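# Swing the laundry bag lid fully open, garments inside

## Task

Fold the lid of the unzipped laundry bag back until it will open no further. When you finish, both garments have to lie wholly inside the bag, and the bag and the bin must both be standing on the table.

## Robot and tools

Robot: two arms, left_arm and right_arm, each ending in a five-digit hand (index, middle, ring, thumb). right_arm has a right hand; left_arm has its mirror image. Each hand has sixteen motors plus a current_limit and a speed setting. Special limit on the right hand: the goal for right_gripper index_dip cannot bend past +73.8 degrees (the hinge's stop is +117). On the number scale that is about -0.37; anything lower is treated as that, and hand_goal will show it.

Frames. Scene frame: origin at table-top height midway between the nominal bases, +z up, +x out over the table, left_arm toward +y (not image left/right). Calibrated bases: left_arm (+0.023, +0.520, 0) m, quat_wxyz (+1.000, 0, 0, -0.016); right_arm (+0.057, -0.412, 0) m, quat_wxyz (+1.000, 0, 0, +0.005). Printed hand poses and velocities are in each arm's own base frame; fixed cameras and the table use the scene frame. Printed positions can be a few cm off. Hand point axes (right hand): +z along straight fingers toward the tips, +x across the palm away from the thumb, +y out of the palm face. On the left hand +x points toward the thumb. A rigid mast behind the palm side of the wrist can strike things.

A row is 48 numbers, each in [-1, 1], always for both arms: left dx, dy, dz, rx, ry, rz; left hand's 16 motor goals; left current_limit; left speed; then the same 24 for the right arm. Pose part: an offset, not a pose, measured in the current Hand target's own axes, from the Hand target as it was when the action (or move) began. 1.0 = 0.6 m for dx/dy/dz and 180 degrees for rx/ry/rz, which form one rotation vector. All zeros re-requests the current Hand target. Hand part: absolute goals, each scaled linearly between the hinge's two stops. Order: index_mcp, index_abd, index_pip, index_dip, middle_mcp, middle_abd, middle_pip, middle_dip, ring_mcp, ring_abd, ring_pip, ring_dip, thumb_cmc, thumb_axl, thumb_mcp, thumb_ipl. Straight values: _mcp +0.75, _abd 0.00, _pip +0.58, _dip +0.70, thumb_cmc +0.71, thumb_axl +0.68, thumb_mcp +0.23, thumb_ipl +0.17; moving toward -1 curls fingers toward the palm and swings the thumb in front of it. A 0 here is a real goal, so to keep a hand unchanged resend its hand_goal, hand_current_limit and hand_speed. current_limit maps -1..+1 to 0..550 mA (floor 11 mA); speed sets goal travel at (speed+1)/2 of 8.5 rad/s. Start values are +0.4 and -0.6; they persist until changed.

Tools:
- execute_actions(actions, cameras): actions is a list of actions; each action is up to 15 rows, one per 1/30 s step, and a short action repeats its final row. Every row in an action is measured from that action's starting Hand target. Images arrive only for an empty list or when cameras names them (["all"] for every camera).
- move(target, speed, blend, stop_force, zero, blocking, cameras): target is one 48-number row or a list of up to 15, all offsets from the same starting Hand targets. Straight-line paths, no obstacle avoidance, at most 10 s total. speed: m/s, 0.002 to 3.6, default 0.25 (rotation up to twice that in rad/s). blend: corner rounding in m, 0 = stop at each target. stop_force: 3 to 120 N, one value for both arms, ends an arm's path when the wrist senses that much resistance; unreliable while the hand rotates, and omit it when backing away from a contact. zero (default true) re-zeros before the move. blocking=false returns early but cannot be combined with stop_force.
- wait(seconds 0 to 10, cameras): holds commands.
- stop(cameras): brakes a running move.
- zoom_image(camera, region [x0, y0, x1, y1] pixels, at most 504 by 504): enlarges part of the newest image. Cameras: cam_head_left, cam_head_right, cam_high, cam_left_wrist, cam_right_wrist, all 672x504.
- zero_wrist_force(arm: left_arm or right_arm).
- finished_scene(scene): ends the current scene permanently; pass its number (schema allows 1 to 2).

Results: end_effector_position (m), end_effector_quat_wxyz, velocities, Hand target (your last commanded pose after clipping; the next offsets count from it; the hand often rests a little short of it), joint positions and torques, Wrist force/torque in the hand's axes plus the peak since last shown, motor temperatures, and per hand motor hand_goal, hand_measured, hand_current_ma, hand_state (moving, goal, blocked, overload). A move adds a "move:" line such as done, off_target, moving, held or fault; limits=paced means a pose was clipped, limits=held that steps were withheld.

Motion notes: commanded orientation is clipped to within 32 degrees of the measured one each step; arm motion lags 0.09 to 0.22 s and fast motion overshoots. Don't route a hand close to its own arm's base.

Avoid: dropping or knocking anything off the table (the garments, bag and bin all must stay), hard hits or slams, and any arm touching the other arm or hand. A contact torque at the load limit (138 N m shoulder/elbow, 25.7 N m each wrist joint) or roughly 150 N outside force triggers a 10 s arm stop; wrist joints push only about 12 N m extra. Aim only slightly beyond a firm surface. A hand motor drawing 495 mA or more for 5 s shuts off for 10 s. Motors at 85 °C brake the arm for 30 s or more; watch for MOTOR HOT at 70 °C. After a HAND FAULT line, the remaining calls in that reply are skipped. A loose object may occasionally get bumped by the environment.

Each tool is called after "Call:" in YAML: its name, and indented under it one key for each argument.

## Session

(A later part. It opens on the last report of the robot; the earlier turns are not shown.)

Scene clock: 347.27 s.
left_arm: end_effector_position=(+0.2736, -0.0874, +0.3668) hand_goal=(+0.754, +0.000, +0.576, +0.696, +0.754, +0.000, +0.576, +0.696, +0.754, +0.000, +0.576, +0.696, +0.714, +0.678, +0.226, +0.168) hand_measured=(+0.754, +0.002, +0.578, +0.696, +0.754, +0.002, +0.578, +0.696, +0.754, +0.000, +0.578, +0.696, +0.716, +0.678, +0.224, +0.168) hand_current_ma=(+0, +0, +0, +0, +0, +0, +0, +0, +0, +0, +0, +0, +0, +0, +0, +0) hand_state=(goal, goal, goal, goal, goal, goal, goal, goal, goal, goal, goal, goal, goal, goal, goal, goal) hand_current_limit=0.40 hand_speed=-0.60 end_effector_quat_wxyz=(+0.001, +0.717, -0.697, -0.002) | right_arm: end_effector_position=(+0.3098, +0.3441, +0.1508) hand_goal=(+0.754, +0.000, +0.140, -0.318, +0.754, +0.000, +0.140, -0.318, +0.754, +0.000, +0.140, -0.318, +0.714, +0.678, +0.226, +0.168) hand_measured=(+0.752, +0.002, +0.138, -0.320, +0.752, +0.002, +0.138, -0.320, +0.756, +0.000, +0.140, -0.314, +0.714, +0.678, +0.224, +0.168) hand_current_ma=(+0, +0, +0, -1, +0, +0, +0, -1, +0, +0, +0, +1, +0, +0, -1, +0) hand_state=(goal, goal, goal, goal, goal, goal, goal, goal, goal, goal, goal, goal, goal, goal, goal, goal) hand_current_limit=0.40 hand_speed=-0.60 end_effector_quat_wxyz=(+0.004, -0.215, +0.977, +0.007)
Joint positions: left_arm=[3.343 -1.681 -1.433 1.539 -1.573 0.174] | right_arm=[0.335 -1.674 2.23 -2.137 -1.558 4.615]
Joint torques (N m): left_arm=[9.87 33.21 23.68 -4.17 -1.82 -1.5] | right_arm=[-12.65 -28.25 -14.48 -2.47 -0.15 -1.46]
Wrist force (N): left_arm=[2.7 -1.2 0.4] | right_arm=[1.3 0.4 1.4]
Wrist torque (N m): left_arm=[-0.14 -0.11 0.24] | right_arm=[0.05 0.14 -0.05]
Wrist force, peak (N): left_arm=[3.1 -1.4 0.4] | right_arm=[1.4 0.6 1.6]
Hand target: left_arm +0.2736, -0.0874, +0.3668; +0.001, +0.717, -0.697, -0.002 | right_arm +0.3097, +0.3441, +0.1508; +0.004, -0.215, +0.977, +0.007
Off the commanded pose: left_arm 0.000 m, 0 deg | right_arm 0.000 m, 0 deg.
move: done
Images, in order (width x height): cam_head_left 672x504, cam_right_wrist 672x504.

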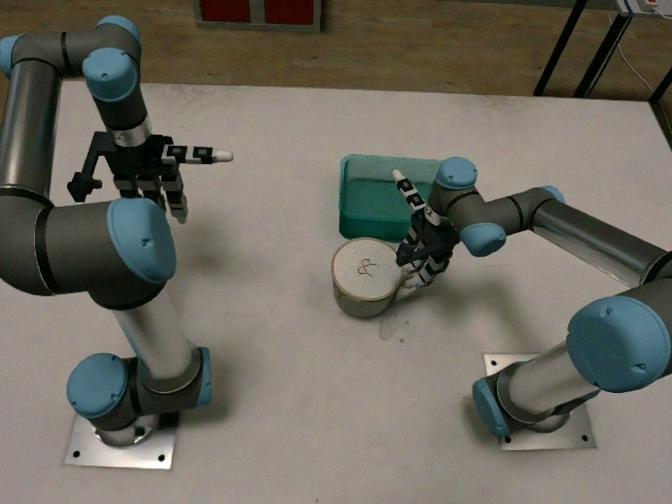

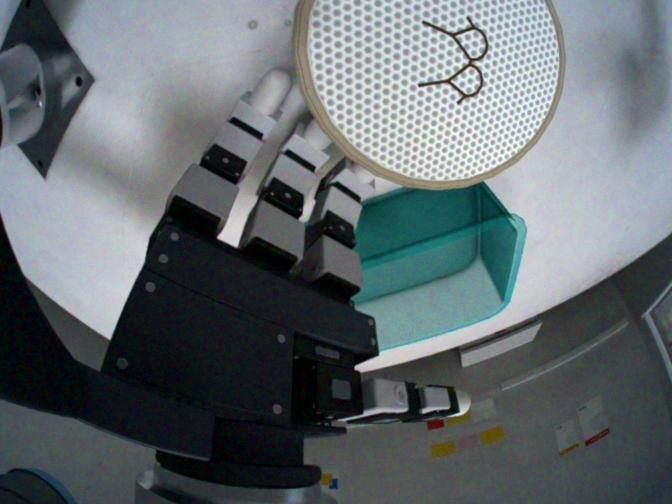

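Call:
move:
  target: [0,0,0,0,0,0,0.754,0,0.576,0.696,0.754,0,0.576,0.696,0.754,0,0.576,0.696,0.714,0.678,0.226,0.168,0.4,-0.6,0,0.005,-0.04,0,0,0,0.754,0,0.139,-0.319,0.754,0,0.139,-0.319,0.754,0,0.139,-0.319,0.714,0.678,0.226,0.168,0.4,-0.6]
  speed: 0.04
  cameras: ["cam_head_right","cam_right_wrist"]

Call:
move:
  target: [0,0,0,0,0,0,0.754,0,0.576,0.696,0.754,0,0.576,0.696,0.754,0,0.576,0.696,0.714,0.678,0.226,0.168,0.4,-0.6,0,0.0,-0.04,0,0,0,0.754,0,0.139,-0.319,0.754,0,0.139,-0.319,0.754,0,0.139,-0.319,0.714,0.678,0.226,0.168,0.4,-0.6]
  speed: 0.04
  cameras: ["cam_head_left","cam_right_wrist"]

Call:
zoom_image:
  camera: "cam_head_left"
  region: [320, 190, 480, 330]

Scene clock: 355.87 s.
left_arm: end_effector_position=(+0.2736, -0.0874, +0.3668) hand_goal=(+0.754, +0.000, +0.576, +0.696, +0.754, +0.000, +0.576, +0.696, +0.754, +0.000, +0.576, +0.696, +0.714, +0.678, +0.226, +0.168) hand_measured=(+0.754, +0.002, +0.578, +0.696, +0.754, +0.002, +0.578, +0.696, +0.754, +0.000, +0.578, +0.696, +0.716, +0.678, +0.224, +0.168) hand_current_ma=(+0, +0, +0, +0, +0, +0, +0, +0, +0, +0, +0, +0, +0, +0, +0, +0) hand_state=(goal, goal, goal, goal, goal, goal, goal, goal, goal, goal, goal, goal, goal, goal, goal, goal) hand_current_limit=0.40 hand_speed=-0.60 end_effector_quat_wxyz=(+0.001, +0.717, -0.697, -0.002) | right_arm: end_effector_position=(+0.3084, +0.3465, +0.1750) hand_goal=(+0.754, +0.000, +0.140, -0.318, +0.754, +0.000, +0.140, -0.318, +0.754, +0.000, +0.140, -0.318, +0.714, +0.678, +0.226, +0.168) hand_measured=(+0.754, +0.002, +0.140, -0.320, +0.754, +0.002, +0.140, -0.320, +0.756, +0.000, +0.140, -0.314, +0.714, +0.678, +0.224, +0.168) hand_current_ma=(+0, +0, +0, -1, +0, +0, +0, +0, +0, +0, +0, +1, +0, +0, -1, +0) hand_state=(goal, goal, goal, goal, goal, goal, goal, goal, goal, goal, goal, goal, goal, goal, goal, goal) hand_current_limit=0.40 hand_speed=-0.60 end_effector_quat_wxyz=(+0.004, -0.215, +0.977, +0.007)
Joint positions: left_arm=[3.343 -1.681 -1.433 1.539 -1.573 0.174] | right_arm=[0.343 -1.708 2.188 -2.061 -1.559 4.622]
Joint torques (N m): left_arm=[8.73 33.9 23.45 -4.2 -2.04 -1.66] | right_arm=[-1.17 -3.43 -15.48 -4.5 -0.87 -0.24]
Wrist force (N): left_arm=[2.8 -1.4 0.1] | right_arm=[1.4 0.4 1.5]
Wrist torque (N m): left_arm=[-0.13 -0.13 0.25] | right_arm=[0.06 0.12 -0.10]
Wrist force, peak (N): left_arm=[3.1 -1.4 0.4] | right_arm=[1.5 0.3 1.7]
Hand target: left_arm +0.2736, -0.0874, +0.3668; +0.001, +0.717, -0.697, -0.002 | right_arm +0.3084, +0.3465, +0.1748; +0.004, -0.215, +0.977, +0.007
Off the commanded pose: left_arm 0.000 m, 0 deg | right_arm 0.000 m, 0 deg.
move: done
Images, in order (width x height): cam_head_right 672x504, cam_right_wrist 672x504.

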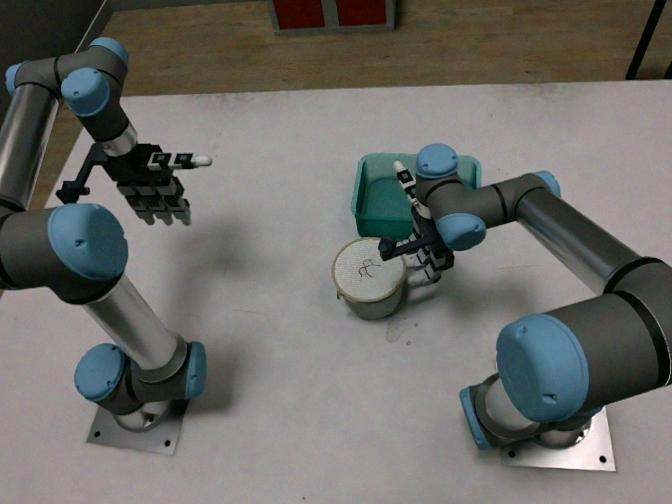

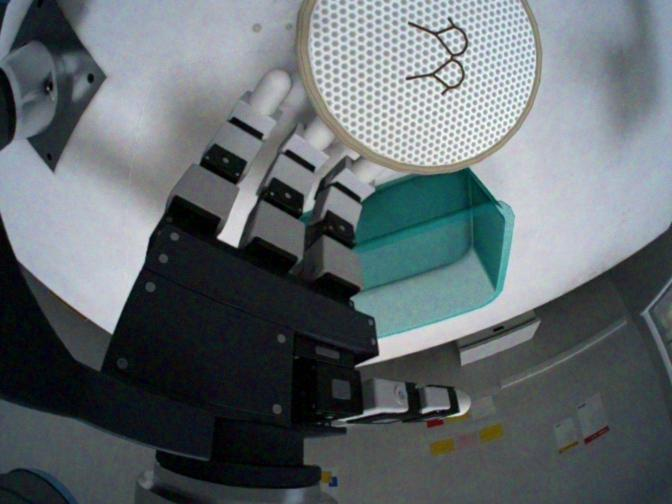

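Scene clock: 356.80 s.
left_arm: end_effector_position=(+0.2736, -0.0874, +0.3668) hand_goal=(+0.754, +0.000, +0.576, +0.696, +0.754, +0.000, +0.576, +0.696, +0.754, +0.000, +0.576, +0.696, +0.714, +0.678, +0.226, +0.168) hand_measured=(+0.754, +0.002, +0.578, +0.696, +0.754, +0.002, +0.578, +0.696, +0.754, +0.000, +0.578, +0.696, +0.716, +0.678, +0.224, +0.168) hand_current_ma=(+0, +0, +0, +0, +0, +0, +0, +0, +0, +0, +0, +0, +0, +0, +0, +0) hand_state=(goal, goal, goal, goal, goal, goal, goal, goal, goal, goal, goal, goal, goal, goal, goal, goal) hand_current_limit=0.40 hand_speed=-0.60 end_effector_quat_wxyz=(+0.001, +0.717, -0.697, -0.002) | right_arm: end_effector_position=(+0.3083, +0.3461, +0.1990) hand_goal=(+0.754, +0.000, +0.140, -0.318, +0.754, +0.000, +0.140, -0.318, +0.754, +0.000, +0.140, -0.318, +0.714, +0.678, +0.226, +0.168) hand_measured=(+0.754, +0.002, +0.140, -0.320, +0.754, +0.002, +0.140, -0.320, +0.756, +0.000, +0.140, -0.314, +0.714, +0.678, +0.224, +0.168) hand_current_ma=(+0, +0, +0, +0, +0, +0, +0, +0, +0, +0, +0, +1, +0, +0, -1, +0) hand_state=(goal, goal, goal, goal, goal, goal, goal, goal, goal, goal, goal, goal, goal, goal, goal, goal) hand_current_limit=0.40 hand_speed=-0.60 end_effector_quat_wxyz=(+0.004, -0.215, +0.977, +0.007)
Joint positions: left_arm=[3.343 -1.681 -1.433 1.539 -1.573 0.174] | right_arm=[0.342 -1.738 2.145 -1.988 -1.559 4.621]
Joint torques (N m): left_arm=[8.46 35.59 22.72 -4.07 -2.03 -1.64] | right_arm=[-11.9 -4.62 -15.94 -4.38 0.33 -1.44]
Wrist force (N): left_arm=[2.9 -1.3 0.1] | right_arm=[1.4 0.6 1.7]
Wrist torque (N m): left_arm=[-0.12 -0.14 0.26] | right_arm=[0.02 0.13 -0.03]
Wrist force, peak (N): left_arm=[3.1 -1.4 0.5] | right_arm=[1.4 0.4 2.4]
Hand target: left_arm +0.2736, -0.0874, +0.3668; +0.001, +0.717, -0.697, -0.002 | right_arm +0.3082, +0.3461, +0.1988; +0.004, -0.215, +0.977, +0.007
Off the commanded pose: left_arm 0.000 m, 0 deg | right_arm 0.000 m, 0 deg.
move: done
Images, in order (width x height): cam_head_left 672x504, cam_right_wrist 672x504.

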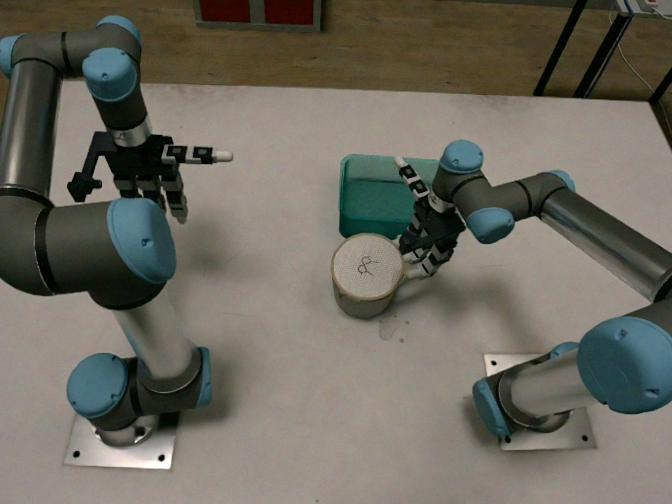

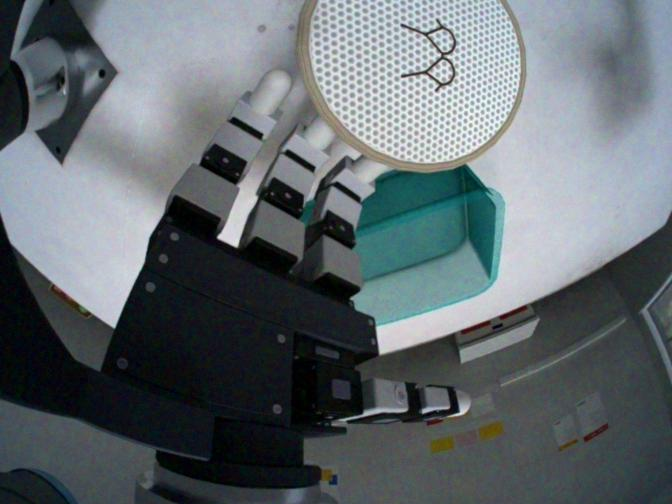

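Scaled by 3.150.

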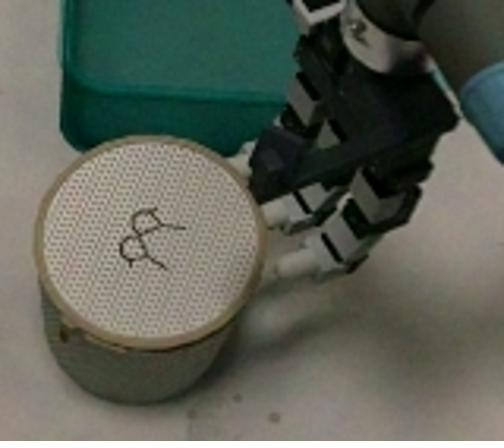

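Call:
move:
  target:
    - [0,0,0,0,0,0,0.754,0,0.576,0.696,0.754,0,0.576,0.696,0.754,0,0.576,0.696,0.714,0.678,0.226,0.168,0.4,-0.6,0.016,0.021,-0.067,0,0,0,0.754,0,0.139,-0.319,0.754,0,0.139,-0.319,0.754,0,0.139,-0.319,0.714,0.678,0.226,0.168,0.4,-0.6]
    - [0,0,0,0,0,0,0.754,0,0.576,0.696,0.754,0,0.576,0.696,0.754,0,0.576,0.696,0.714,0.678,0.226,0.168,0.4,-0.6,0.039,0.05,-0.115,0,0,0,0.754,0,0.139,-0.319,0.754,0,0.139,-0.319,0.754,0,0.139,-0.319,0.714,0.678,0.226,0.168,0.4,-0.6]
  speed: 0.06
  blend: [0.01,0]
  cameras: ["cam_head_left","cam_right_wrist","cam_left_wrist"]

Call:
zoom_image:
  camera: "cam_head_left"
  region: [320, 170, 480, 330]

Call:
zoom_image:
  camera: "cam_left_wrist"
  region: [100, 170, 260, 330]

Scene clock: 366.73 s.
left_arm: end_effector_position=(+0.2736, -0.0874, +0.3668) hand_goal=(+0.754, +0.000, +0.576, +0.696, +0.754, +0.000, +0.576, +0.696, +0.754, +0.000, +0.576, +0.696, +0.714, +0.678, +0.226, +0.168) hand_measured=(+0.754, +0.002, +0.578, +0.696, +0.754, +0.002, +0.578, +0.696, +0.754, +0.000, +0.578, +0.696, +0.716, +0.678, +0.224, +0.168) hand_current_ma=(+0, +0, +0, +0, +0, +0, +0, +0, +0, +0, +0, +0, +0, +0, +0, +0) hand_state=(goal, goal, goal, goal, goal, goal, goal, goal, goal, goal, goal, goal, goal, goal, goal, goal) hand_current_limit=0.40 hand_speed=-0.60 end_effector_quat_wxyz=(+0.001, +0.717, -0.697, -0.002) | right_arm: end_effector_position=(+0.2740, +0.3625, +0.2680) hand_goal=(+0.754, +0.000, +0.140, -0.318, +0.754, +0.000, +0.140, -0.318, +0.754, +0.000, +0.140, -0.318, +0.714, +0.678, +0.226, +0.168) hand_measured=(+0.754, +0.002, +0.140, -0.320, +0.754, +0.002, +0.140, -0.320, +0.756, +0.000, +0.140, -0.314, +0.714, +0.678, +0.224, +0.168) hand_current_ma=(+0, +0, +0, +0, +0, +0, +0, +0, +0, +0, +0, +1, +0, +0, -1, +0) hand_state=(goal, goal, goal, goal, goal, goal, goal, goal, goal, goal, goal, goal, goal, goal, goal, goal) hand_current_limit=0.40 hand_speed=-0.60 end_effector_quat_wxyz=(+0.004, -0.215, +0.977, +0.007)
Joint positions: left_arm=[3.343 -1.681 -1.433 1.539 -1.573 0.174] | right_arm=[0.415 -1.835 2.034 -1.781 -1.559 4.695]
Joint torques (N m): left_arm=[9.03 33.56 22.31 -4.28 -1.95 -1.5] | right_arm=[-11.82 -1.63 -17.66 -4.63 -0.84 -1.61]
Wrist force (N): left_arm=[2.8 -1.3 0.1] | right_arm=[1.4 0.6 1.5]
Wrist torque (N m): left_arm=[-0.13 -0.13 0.25] | right_arm=[0.03 0.12 -0.05]
Wrist force, peak (N): left_arm=[3.2 -1.4 0.3] | right_arm=[1.5 0.7 2.2]
Hand target: left_arm +0.2736, -0.0874, +0.3668; +0.001, +0.717, -0.697, -0.002 | right_arm +0.2740, +0.3625, +0.2679; +0.004, -0.215, +0.977, +0.007
Off the commanded pose: left_arm 0.000 m, 0 deg | right_arm 0.000 m, 0 deg.
move: done
Images, in order (width x height): cam_head_left 672x504, cam_left_wrist 672x504, cam_right_wrist 672x504.

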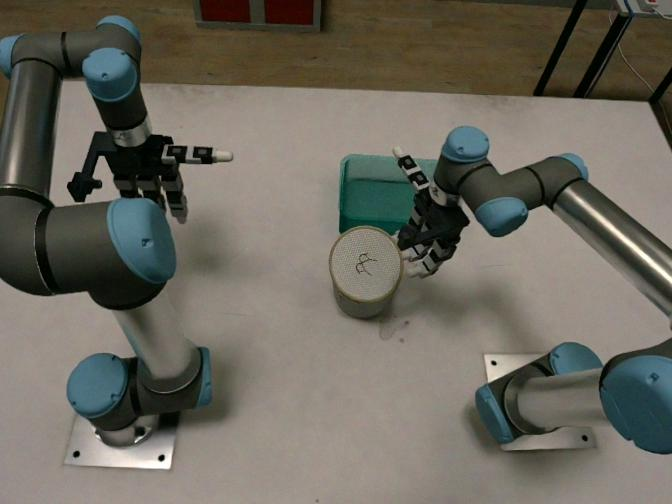

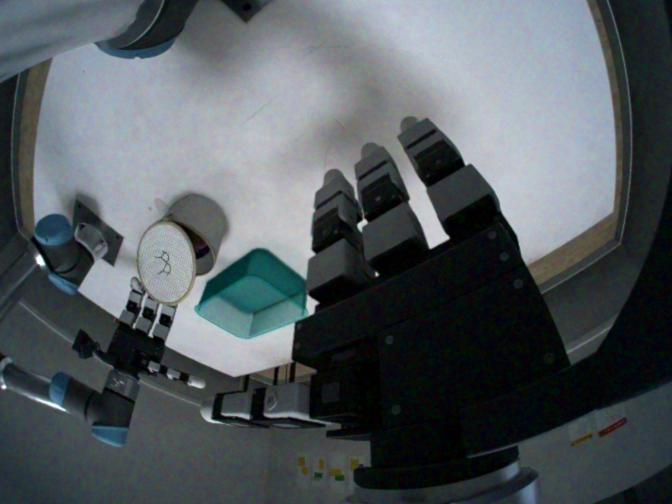

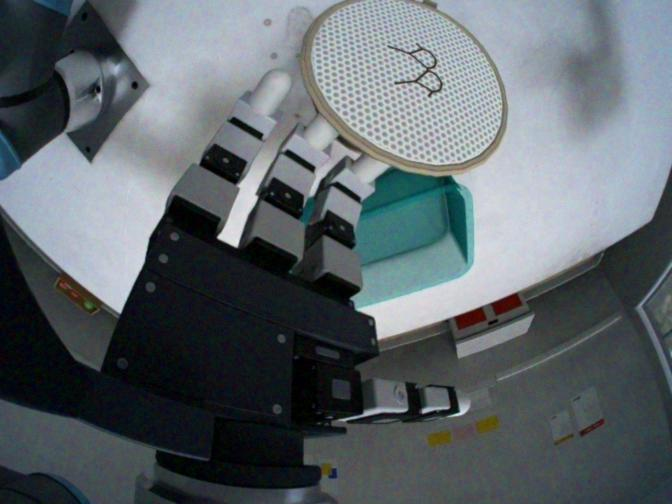

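Scaled by 3.150.

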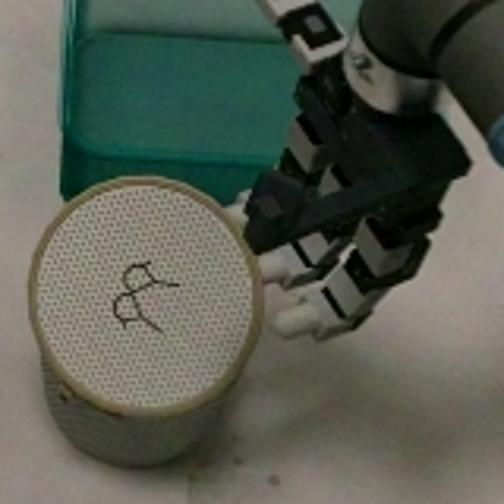

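Scaled by 3.150 from the camera's 672x504 image, which has a finer 960x720 frame.

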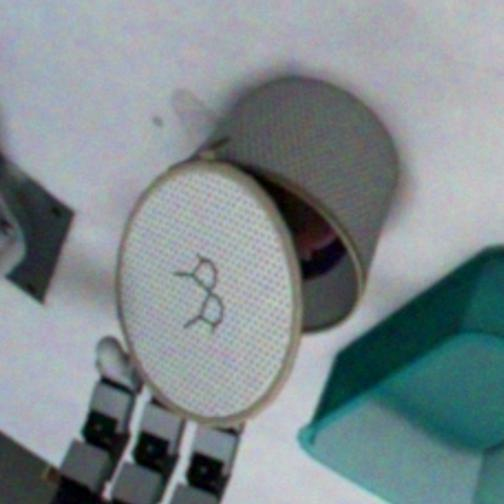

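Call:
move:
  target:
    - [0,0,0,0,0,0,0.754,0,0.576,0.696,0.754,0,0.576,0.696,0.754,0,0.576,0.696,0.714,0.678,0.226,0.168,0.4,-0.6,0.048,0.062,-0.023,0,0,0,0.754,0,0.139,-0.319,0.754,0,0.139,-0.319,0.754,0,0.139,-0.319,0.714,0.678,0.226,0.168,0.4,-0.6]
    - [0,0,0,0,0,0,0.754,0,0.576,0.696,0.754,0,0.576,0.696,0.754,0,0.576,0.696,0.714,0.678,0.226,0.168,0.4,-0.6,0.088,0.113,-0.047,0,0,0,0.754,0,0.139,-0.319,0.754,0,0.139,-0.319,0.754,0,0.139,-0.319,0.714,0.678,0.226,0.168,0.4,-0.6]
  speed: 0.08
  blend: [0.01,0]
  cameras: ["cam_head_left","cam_right_wrist","cam_left_wrist","cam_high"]

Call:
zoom_image:
  camera: "cam_head_left"
  region: [320, 170, 480, 330]

Call:
zoom_image:
  camera: "cam_left_wrist"
  region: [100, 170, 260, 330]

Scene clock: 379.77 s.
left_arm: end_effector_position=(+0.2736, -0.0874, +0.3668) hand_goal=(+0.754, +0.000, +0.576, +0.696, +0.754, +0.000, +0.576, +0.696, +0.754, +0.000, +0.576, +0.696, +0.714, +0.678, +0.226, +0.168) hand_measured=(+0.754, +0.002, +0.578, +0.696, +0.754, +0.002, +0.578, +0.696, +0.754, +0.000, +0.578, +0.696, +0.716, +0.678, +0.224, +0.168) hand_current_ma=(+0, +0, +0, +0, +0, +0, +0, +0, +0, +0, +0, +0, +0, +0, +0, +0) hand_state=(goal, goal, goal, goal, goal, goal, goal, goal, goal, goal, goal, goal, goal, goal, goal, goal) hand_current_limit=0.40 hand_speed=-0.60 end_effector_quat_wxyz=(+0.001, +0.717, -0.697, -0.002) | right_arm: end_effector_position=(+0.1975, +0.4015, +0.2964) hand_goal=(+0.754, +0.000, +0.140, -0.318, +0.754, +0.000, +0.140, -0.318, +0.754, +0.000, +0.140, -0.318, +0.714, +0.678, +0.226, +0.168) hand_measured=(+0.754, +0.002, +0.140, -0.320, +0.754, +0.002, +0.140, -0.320, +0.756, +0.000, +0.140, -0.314, +0.714, +0.678, +0.224, +0.168) hand_current_ma=(+0, +0, +0, +0, +0, +0, +0, +0, +0, +0, +0, +1, +0, +0, -1, +0) hand_state=(goal, goal, goal, goal, goal, goal, goal, goal, goal, goal, goal, goal, goal, goal, goal, goal) hand_current_limit=0.40 hand_speed=-0.60 end_effector_quat_wxyz=(+0.004, -0.215, +0.977, +0.007)
Joint positions: left_arm=[3.343 -1.681 -1.433 1.539 -1.573 0.174] | right_arm=[0.612 -1.901 2.006 -1.689 -1.562 4.892]
Joint torques (N m): left_arm=[9.31 34.76 23.73 -4.34 -2.11 -1.83] | right_arm=[-2.77 1.73 -17.61 -4.41 -0.28 -0.05]
Wrist force (N): left_arm=[2.8 -1.5 0.4] | right_arm=[1.3 0.6 1.5]
Wrist torque (N m): left_arm=[-0.18 -0.12 0.26] | right_arm=[0.03 0.14 0.00]
Wrist force, peak (N): left_arm=[3.1 -1.4 0.3] | right_arm=[1.9 1.5 1.2]
Hand target: left_arm +0.2736, -0.0874, +0.3668; +0.001, +0.717, -0.697, -0.002 | right_arm +0.1975, +0.4015, +0.2963; +0.004, -0.215, +0.977, +0.007
Off the commanded pose: left_arm 0.000 m, 0 deg | right_arm 0.000 m, 0 deg.
move: done
Images, in order (width x height): cam_head_left 672x504, cam_high 672x504, cam_left_wrist 672x504, cam_right_wrist 672x504.

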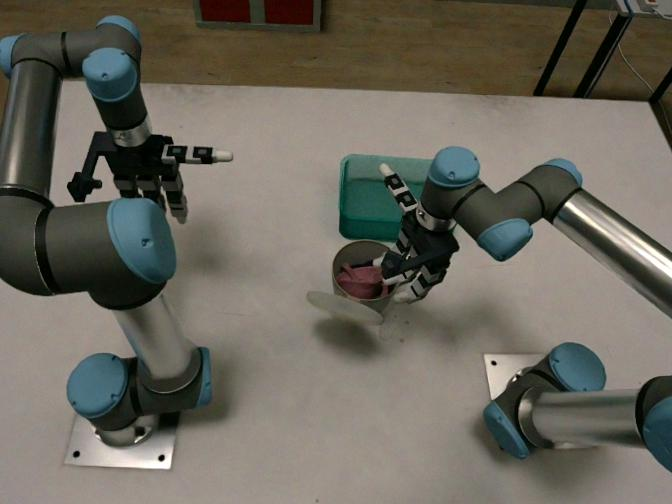

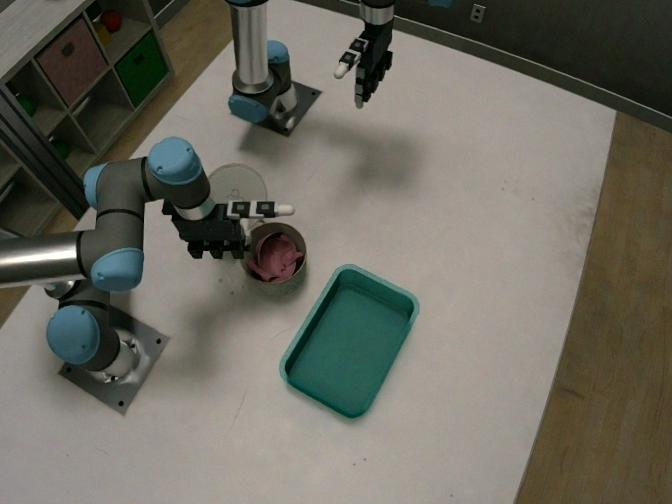

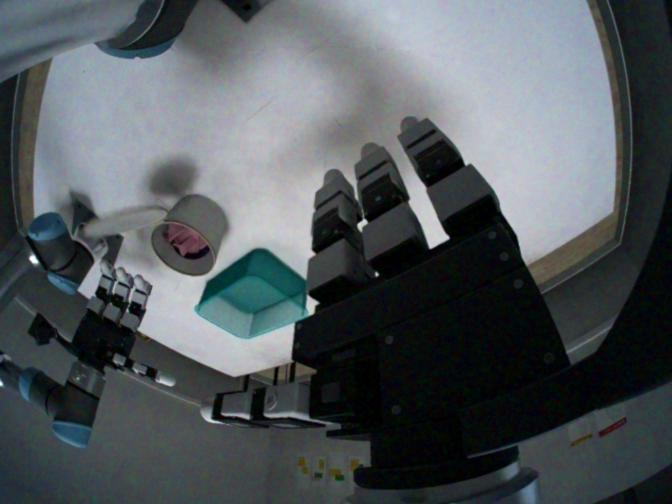

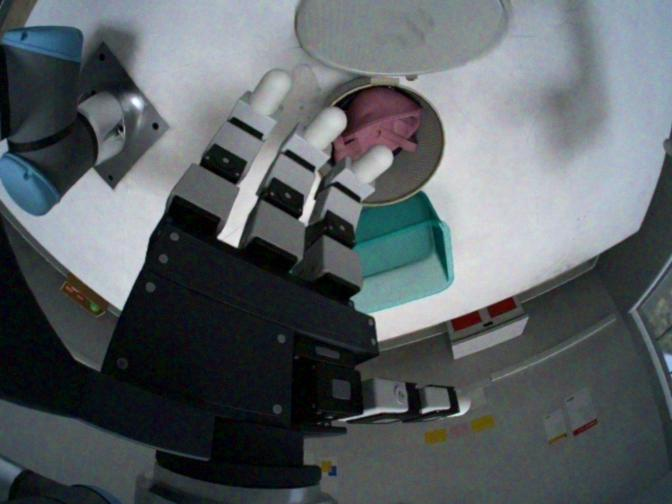

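Scaled by 3.150.

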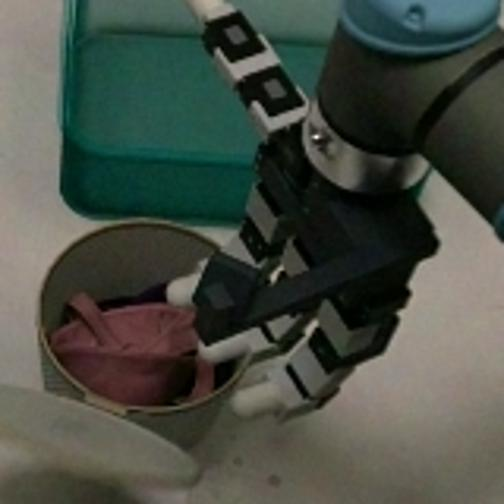

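Scaled by 3.150 from the camera's 672x504 image, which has a finer 960x720 frame.

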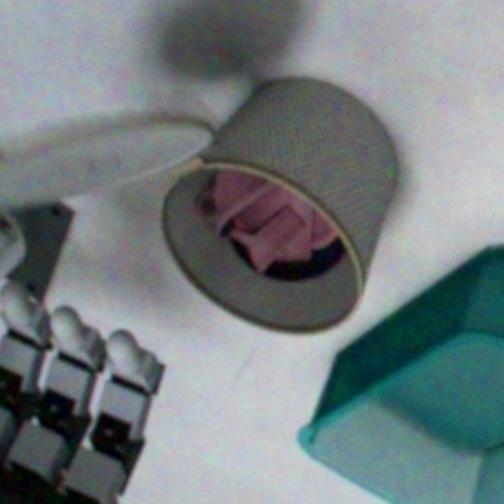

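Call:
zoom_image:
  camera: "cam_right_wrist"
  region: [250, 0, 530, 210]

Call:
zoom_image:
  camera: "cam_high"
  region: [180, 140, 330, 300]

Call:
wait:
  seconds: 1
  cameras: ["cam_head_right","cam_head_left"]

Call:
zoom_image:
  camera: "cam_head_right"
  region: [290, 200, 450, 360]

Scaled by 1.800 from the camera's 672x504 image, which has a finer 960x720 frame.

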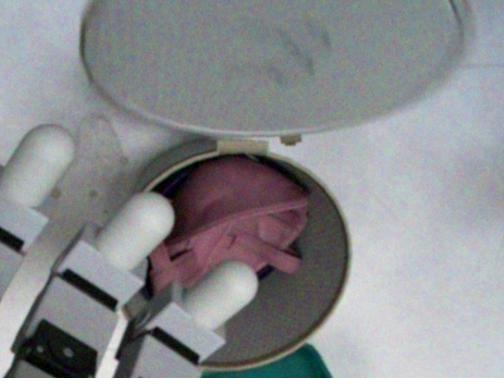

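Scaled by 3.150.

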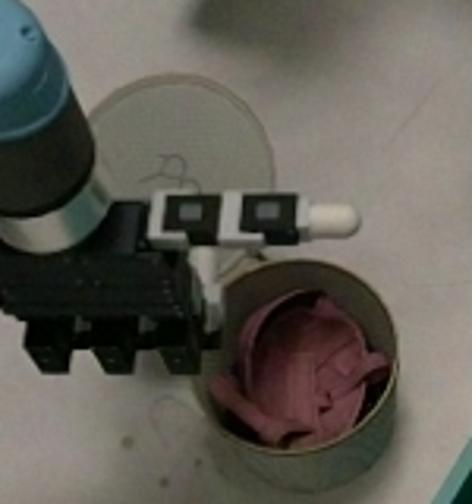

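Scene clock: 394.10 s.
left_arm: end_effector_position=(+0.2736, -0.0874, +0.3668) hand_goal=(+0.754, +0.000, +0.576, +0.696, +0.754, +0.000, +0.576, +0.696, +0.754, +0.000, +0.576, +0.696, +0.714, +0.678, +0.226, +0.168) hand_measured=(+0.754, +0.002, +0.578, +0.696, +0.754, +0.002, +0.578, +0.696, +0.754, +0.000, +0.578, +0.696, +0.716, +0.678, +0.224, +0.168) hand_current_ma=(+0, +0, +0, +0, +0, +0, +0, +0, +0, +0, +0, +0, +0, +0, +0, +0) hand_state=(goal, goal, goal, goal, goal, goal, goal, goal, goal, goal, goal, goal, goal, goal, goal, goal) hand_current_limit=0.40 hand_speed=-0.60 end_effector_quat_wxyz=(+0.001, +0.717, -0.697, -0.002) | right_arm: end_effector_position=(+0.1975, +0.4015, +0.2963) hand_goal=(+0.754, +0.000, +0.140, -0.318, +0.754, +0.000, +0.140, -0.318, +0.754, +0.000, +0.140, -0.318, +0.714, +0.678, +0.226, +0.168) hand_measured=(+0.754, +0.002, +0.140, -0.320, +0.754, +0.002, +0.140, -0.320, +0.756, +0.000, +0.140, -0.314, +0.714, +0.678, +0.224, +0.168) hand_current_ma=(+0, +0, +0, +0, +0, +0, +0, +0, +0, +0, +0, +1, +0, +0, -1, +0) hand_state=(goal, goal, goal, goal, goal, goal, goal, goal, goal, goal, goal, goal, goal, goal, goal, goal) hand_current_limit=0.40 hand_speed=-0.60 end_effector_quat_wxyz=(+0.004, -0.215, +0.977, +0.007)
Joint positions: left_arm=[3.343 -1.681 -1.433 1.539 -1.573 0.174] | right_arm=[0.612 -1.901 2.006 -1.689 -1.562 4.892]
Joint torques (N m): left_arm=[8.76 34.4 23.19 -4.25 -2.01 -1.68] | right_arm=[8.82 1.66 -17.33 -4.5 0.54 0.81]
Wrist force (N): left_arm=[2.9 -1.3 0.1] | right_arm=[1.4 0.7 1.7]
Wrist torque (N m): left_arm=[-0.12 -0.14 0.26] | right_arm=[0.02 0.11 0.02]
Wrist force, peak (N): left_arm=[3.2 -1.3 0.4] | right_arm=[1.5 0.7 1.7]
Hand target: left_arm +0.2736, -0.0874, +0.3668; +0.001, +0.717, -0.697, -0.002 | right_arm +0.1975, +0.4015, +0.2963; +0.004, -0.215, +0.977, +0.007
Off the commanded pose: left_arm 0.000 m, 0 deg | right_arm 0.000 m, 0 deg.
wait: 1.00 s; at rest from the start
Images, in order (width x height): cam_head_left 672x504, cam_head_right 672x504.

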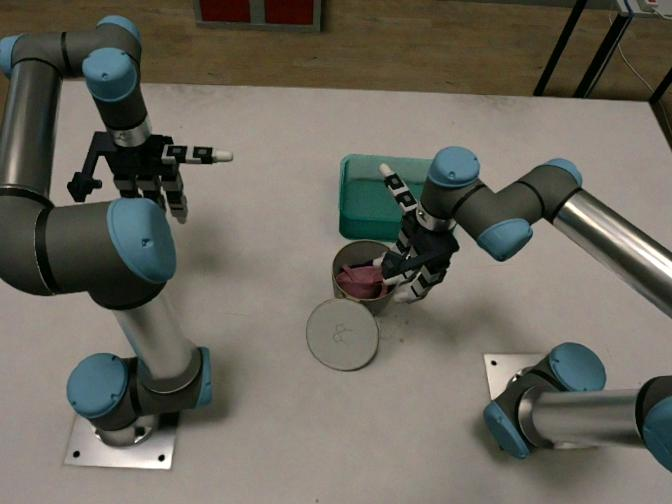

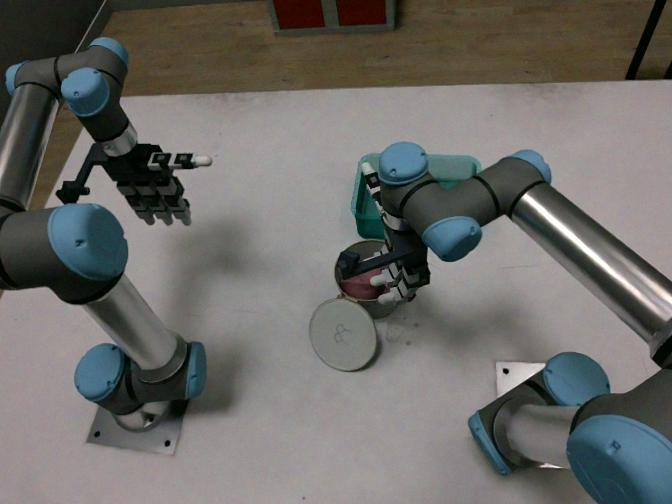

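Scaled by 3.150.

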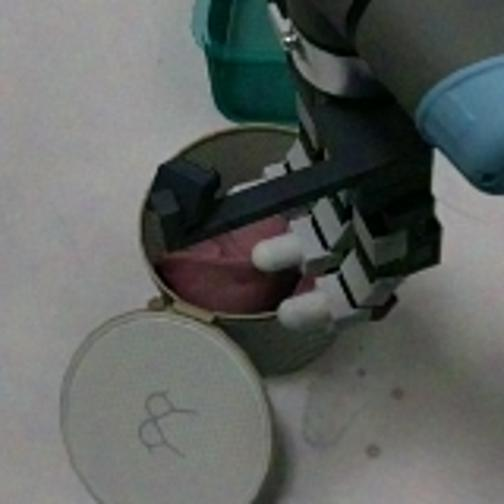

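Call:
move:
  target: [0,0,0,0,0,0,0.754,0,0.576,0.696,0.754,0,0.576,0.696,0.754,0,0.576,0.696,0.714,0.678,0.226,0.168,0.4,-0.6,0.05,-0.3,-0.1,0,0,0,0.754,0,0.139,-0.319,0.754,0,0.139,-0.319,0.754,0,0.139,-0.319,0.714,0.678,0.226,0.168,0.4,-0.6]
  speed: 0.25
  cameras: ["all"]

Call:
zoom_image:
  camera: "cam_left_wrist"
  region: [80, 150, 260, 330]

Call:
zoom_image:
  camera: "cam_high"
  region: [180, 140, 330, 300]

Call:
zoom_image:
  camera: "cam_head_left"
  region: [280, 220, 420, 380]

Scene clock: 401.53 s.
left_arm: end_effector_position=(+0.2736, -0.0874, +0.3668) hand_goal=(+0.754, +0.000, +0.576, +0.696, +0.754, +0.000, +0.576, +0.696, +0.754, +0.000, +0.576, +0.696, +0.714, +0.678, +0.226, +0.168) hand_measured=(+0.754, +0.002, +0.578, +0.696, +0.754, +0.002, +0.578, +0.696, +0.754, +0.000, +0.578, +0.696, +0.716, +0.678, +0.224, +0.168) hand_current_ma=(+0, +0, +0, +0, +0, +0, +0, +0, +0, +0, +0, +0, +0, +0, +0, +0) hand_state=(goal, goal, goal, goal, goal, goal, goal, goal, goal, goal, goal, goal, goal, goal, goal, goal) hand_current_limit=0.40 hand_speed=-0.60 end_effector_quat_wxyz=(+0.001, +0.717, -0.697, -0.002) | right_arm: end_effector_position=(+0.2454, +0.2247, +0.3539) hand_goal=(+0.754, +0.000, +0.140, -0.318, +0.754, +0.000, +0.140, -0.318, +0.754, +0.000, +0.140, -0.318, +0.714, +0.678, +0.226, +0.168) hand_measured=(+0.754, +0.002, +0.140, -0.320, +0.754, +0.002, +0.140, -0.320, +0.756, +0.000, +0.140, -0.314, +0.714, +0.678, +0.224, +0.168) hand_current_ma=(+0, +0, +0, +0, +0, +0, +0, +0, +0, +0, +0, +1, +0, +0, -1, +0) hand_state=(goal, goal, goal, goal, goal, goal, goal, goal, goal, goal, goal, goal, goal, goal, goal, goal) hand_current_limit=0.40 hand_speed=-0.60 end_effector_quat_wxyz=(+0.004, -0.215, +0.977, +0.007) end_effector_velocity=(+0.000, -0.001, +0.000) end_effector_angular_velocity=(+0.000, +0.000, +0.002)
Joint positions: left_arm=[3.343 -1.681 -1.433 1.539 -1.573 0.174] | right_arm=[0.005 -2.135 1.981 -1.422 -1.556 4.285]
Joint velocities: left_arm=[within noise] | right_arm=[-0.004 0 0 0 0 -0.006]
Joint torques (N m): left_arm=[8.2 34.4 22.65 -4.25 -2.18 -1.64] | right_arm=[-11.38 11.78 -23.58 -1.78 -0.64 -1.62]
Wrist force (N): left_arm=[2.9 -1.2 0.2] | right_arm=[1.3 0.6 1.4]
Wrist torque (N m): left_arm=[-0.11 -0.14 0.26] | right_arm=[0.03 0.14 -0.08]
Wrist force, peak (N): left_arm=[3.1 -1.3 0.3] | right_arm=[1.0 3.2 2.3]
Hand target: left_arm +0.2736, -0.0874, +0.3668; +0.001, +0.717, -0.697, -0.002 | right_arm +0.2455, +0.2246, +0.3539; +0.004, -0.215, +0.977, +0.007
Off the commanded pose: left_arm 0.000 m, 0 deg | right_arm 0.000 m, 0 deg.
move: done

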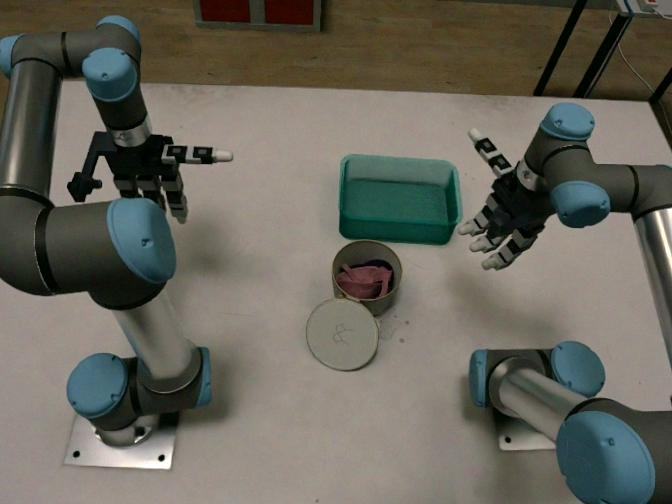

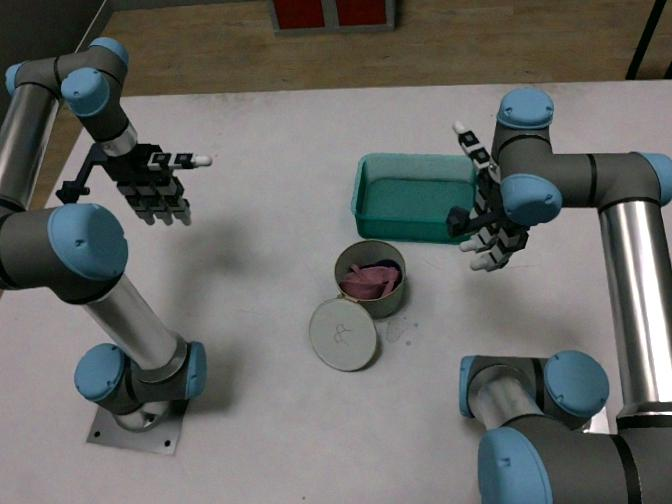

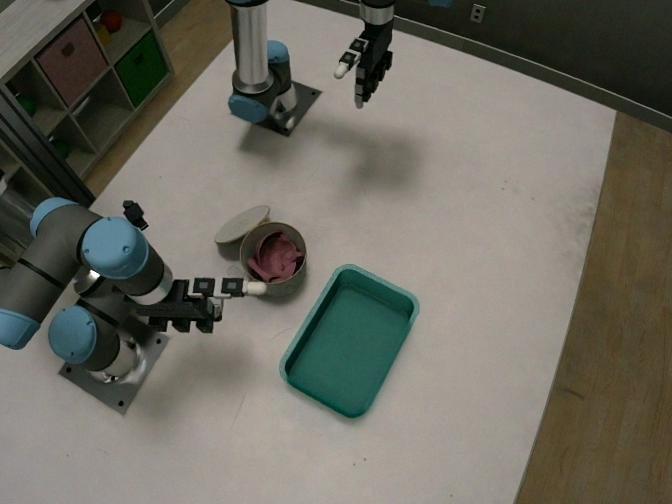

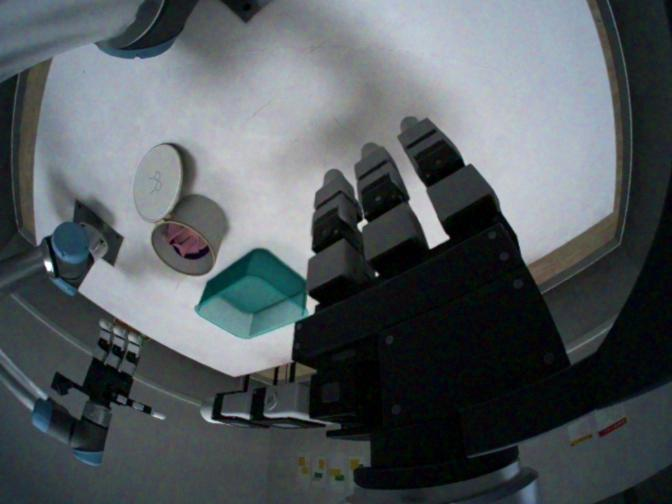

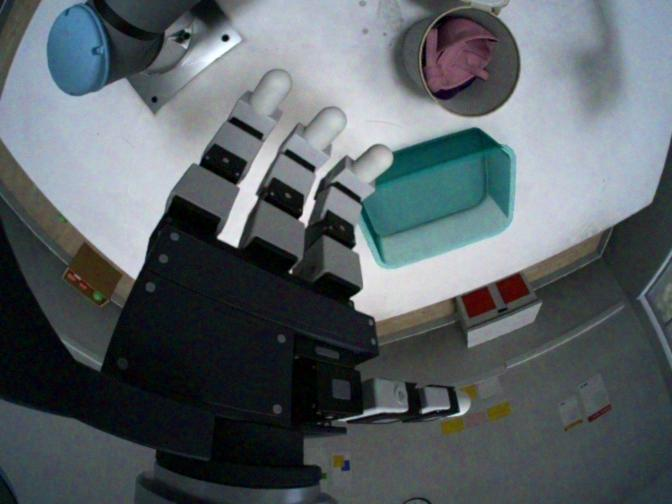

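Scaled by 2.800 from the camera's 672x504 image, which has a finer 960x720 frame.

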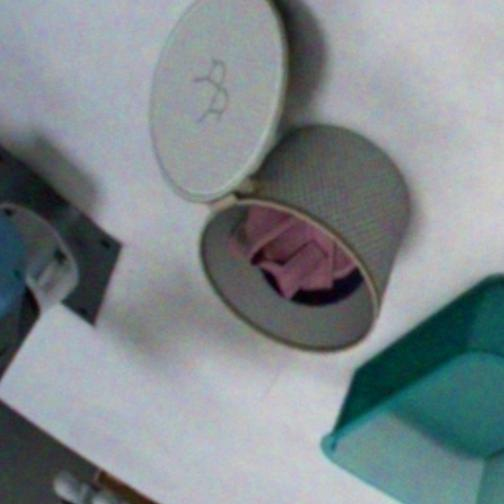

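Scaled by 3.150.

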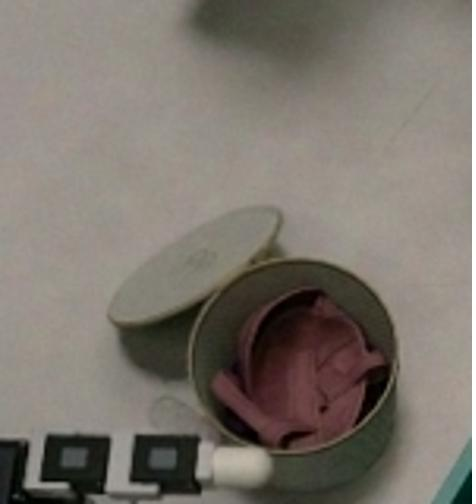

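Scaled by 3.150.

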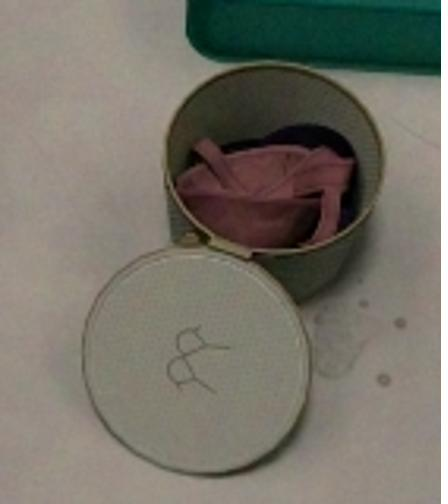

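Call:
wait:
  seconds: 1
  cameras: ["cam_high","cam_left_wrist","cam_head_left"]

Call:
zoom_image:
  camera: "cam_high"
  region: [180, 140, 330, 300]

Call:
zoom_image:
  camera: "cam_left_wrist"
  region: [80, 110, 260, 290]

Scene clock: 405.73 s.
left_arm: end_effector_position=(+0.2736, -0.0874, +0.3668) hand_goal=(+0.754, +0.000, +0.576, +0.696, +0.754, +0.000, +0.576, +0.696, +0.754, +0.000, +0.576, +0.696, +0.714, +0.678, +0.226, +0.168) hand_measured=(+0.754, +0.002, +0.578, +0.696, +0.754, +0.002, +0.578, +0.696, +0.754, +0.000, +0.578, +0.696, +0.716, +0.678, +0.224, +0.168) hand_current_ma=(+0, +0, +0, +0, +0, +0, +0, +0, +0, +0, +0, +0, +0, +0, +0, +0) hand_state=(goal, goal, goal, goal, goal, goal, goal, goal, goal, goal, goal, goal, goal, goal, goal, goal) hand_current_limit=0.40 hand_speed=-0.60 end_effector_quat_wxyz=(+0.001, +0.717, -0.697, -0.002) | right_arm: end_effector_position=(+0.2455, +0.2246, +0.3539) hand_goal=(+0.754, +0.000, +0.140, -0.318, +0.754, +0.000, +0.140, -0.318, +0.754, +0.000, +0.140, -0.318, +0.714, +0.678, +0.226, +0.168) hand_measured=(+0.754, +0.002, +0.140, -0.320, +0.754, +0.002, +0.140, -0.320, +0.756, +0.000, +0.140, -0.314, +0.714, +0.678, +0.224, +0.168) hand_current_ma=(+0, +0, +0, +0, +0, +0, +0, +0, +0, +0, +0, +1, +0, +0, -1, +0) hand_state=(goal, goal, goal, goal, goal, goal, goal, goal, goal, goal, goal, goal, goal, goal, goal, goal) hand_current_limit=0.40 hand_speed=-0.60 end_effector_quat_wxyz=(+0.004, -0.215, +0.977, +0.007)
Joint positions: left_arm=[3.343 -1.681 -1.433 1.539 -1.573 0.174] | right_arm=[0.005 -2.135 1.981 -1.422 -1.556 4.284]
Joint torques (N m): left_arm=[9.58 34.78 23.29 -4.27 -1.86 -1.52] | right_arm=[-11.96 11.58 -30.07 -0.08 -0.78 -1.7]
Wrist force (N): left_arm=[3.0 -1.1 0.4] | right_arm=[1.3 0.8 1.6]
Wrist torque (N m): left_arm=[-0.12 -0.14 0.26] | right_arm=[0.04 0.14 -0.06]
Wrist force, peak (N): left_arm=[3.1 -1.5 0.3] | right_arm=[1.5 0.7 1.7]
Hand target: left_arm +0.2736, -0.0874, +0.3668; +0.001, +0.717, -0.697, -0.002 | right_arm +0.2455, +0.2246, +0.3539; +0.004, -0.215, +0.977, +0.007
Off the commanded pose: left_arm 0.000 m, 0 deg | right_arm 0.000 m, 0 deg.
wait: 1.00 s; at rest from the start
Images, in order (width x height): cam_head_left 672x504, cam_high 672x504, cam_left_wrist 672x504.

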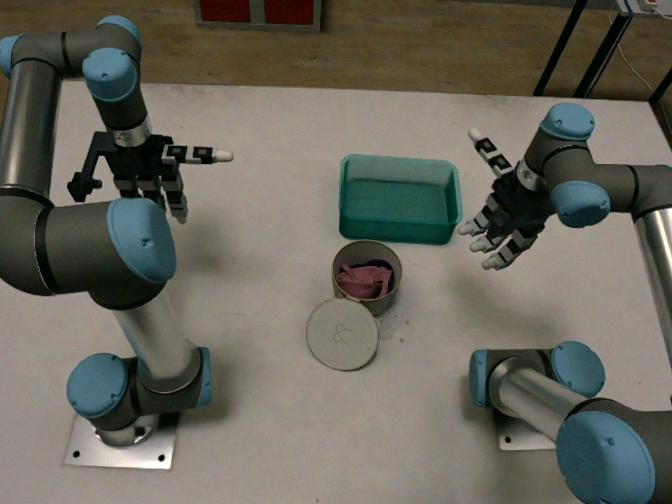

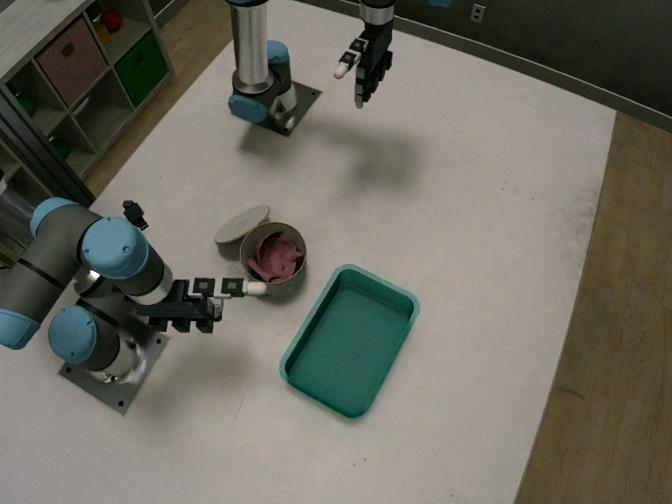

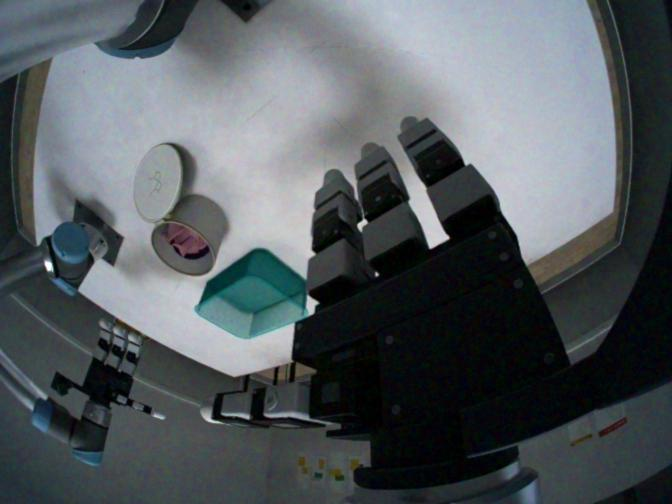

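Scaled by 3.150.

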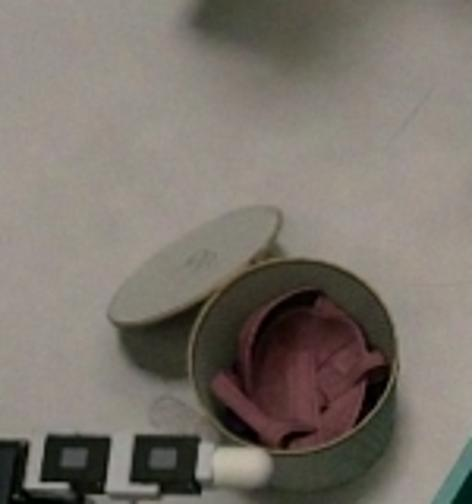

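Scaled by 2.800 from the camera's 672x504 image, which has a finer 960x720 frame.

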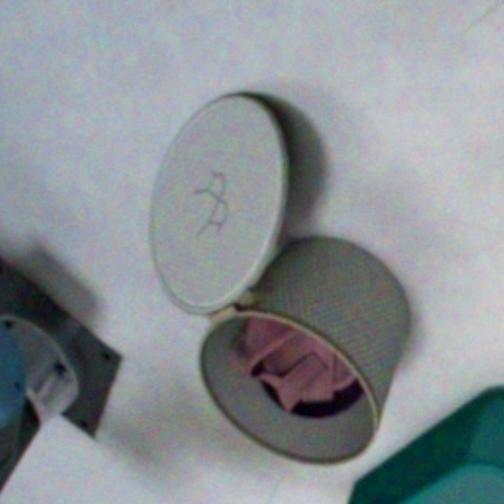

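Call:
finished_scene:
  scene: 1

The scene is finished: the task was done.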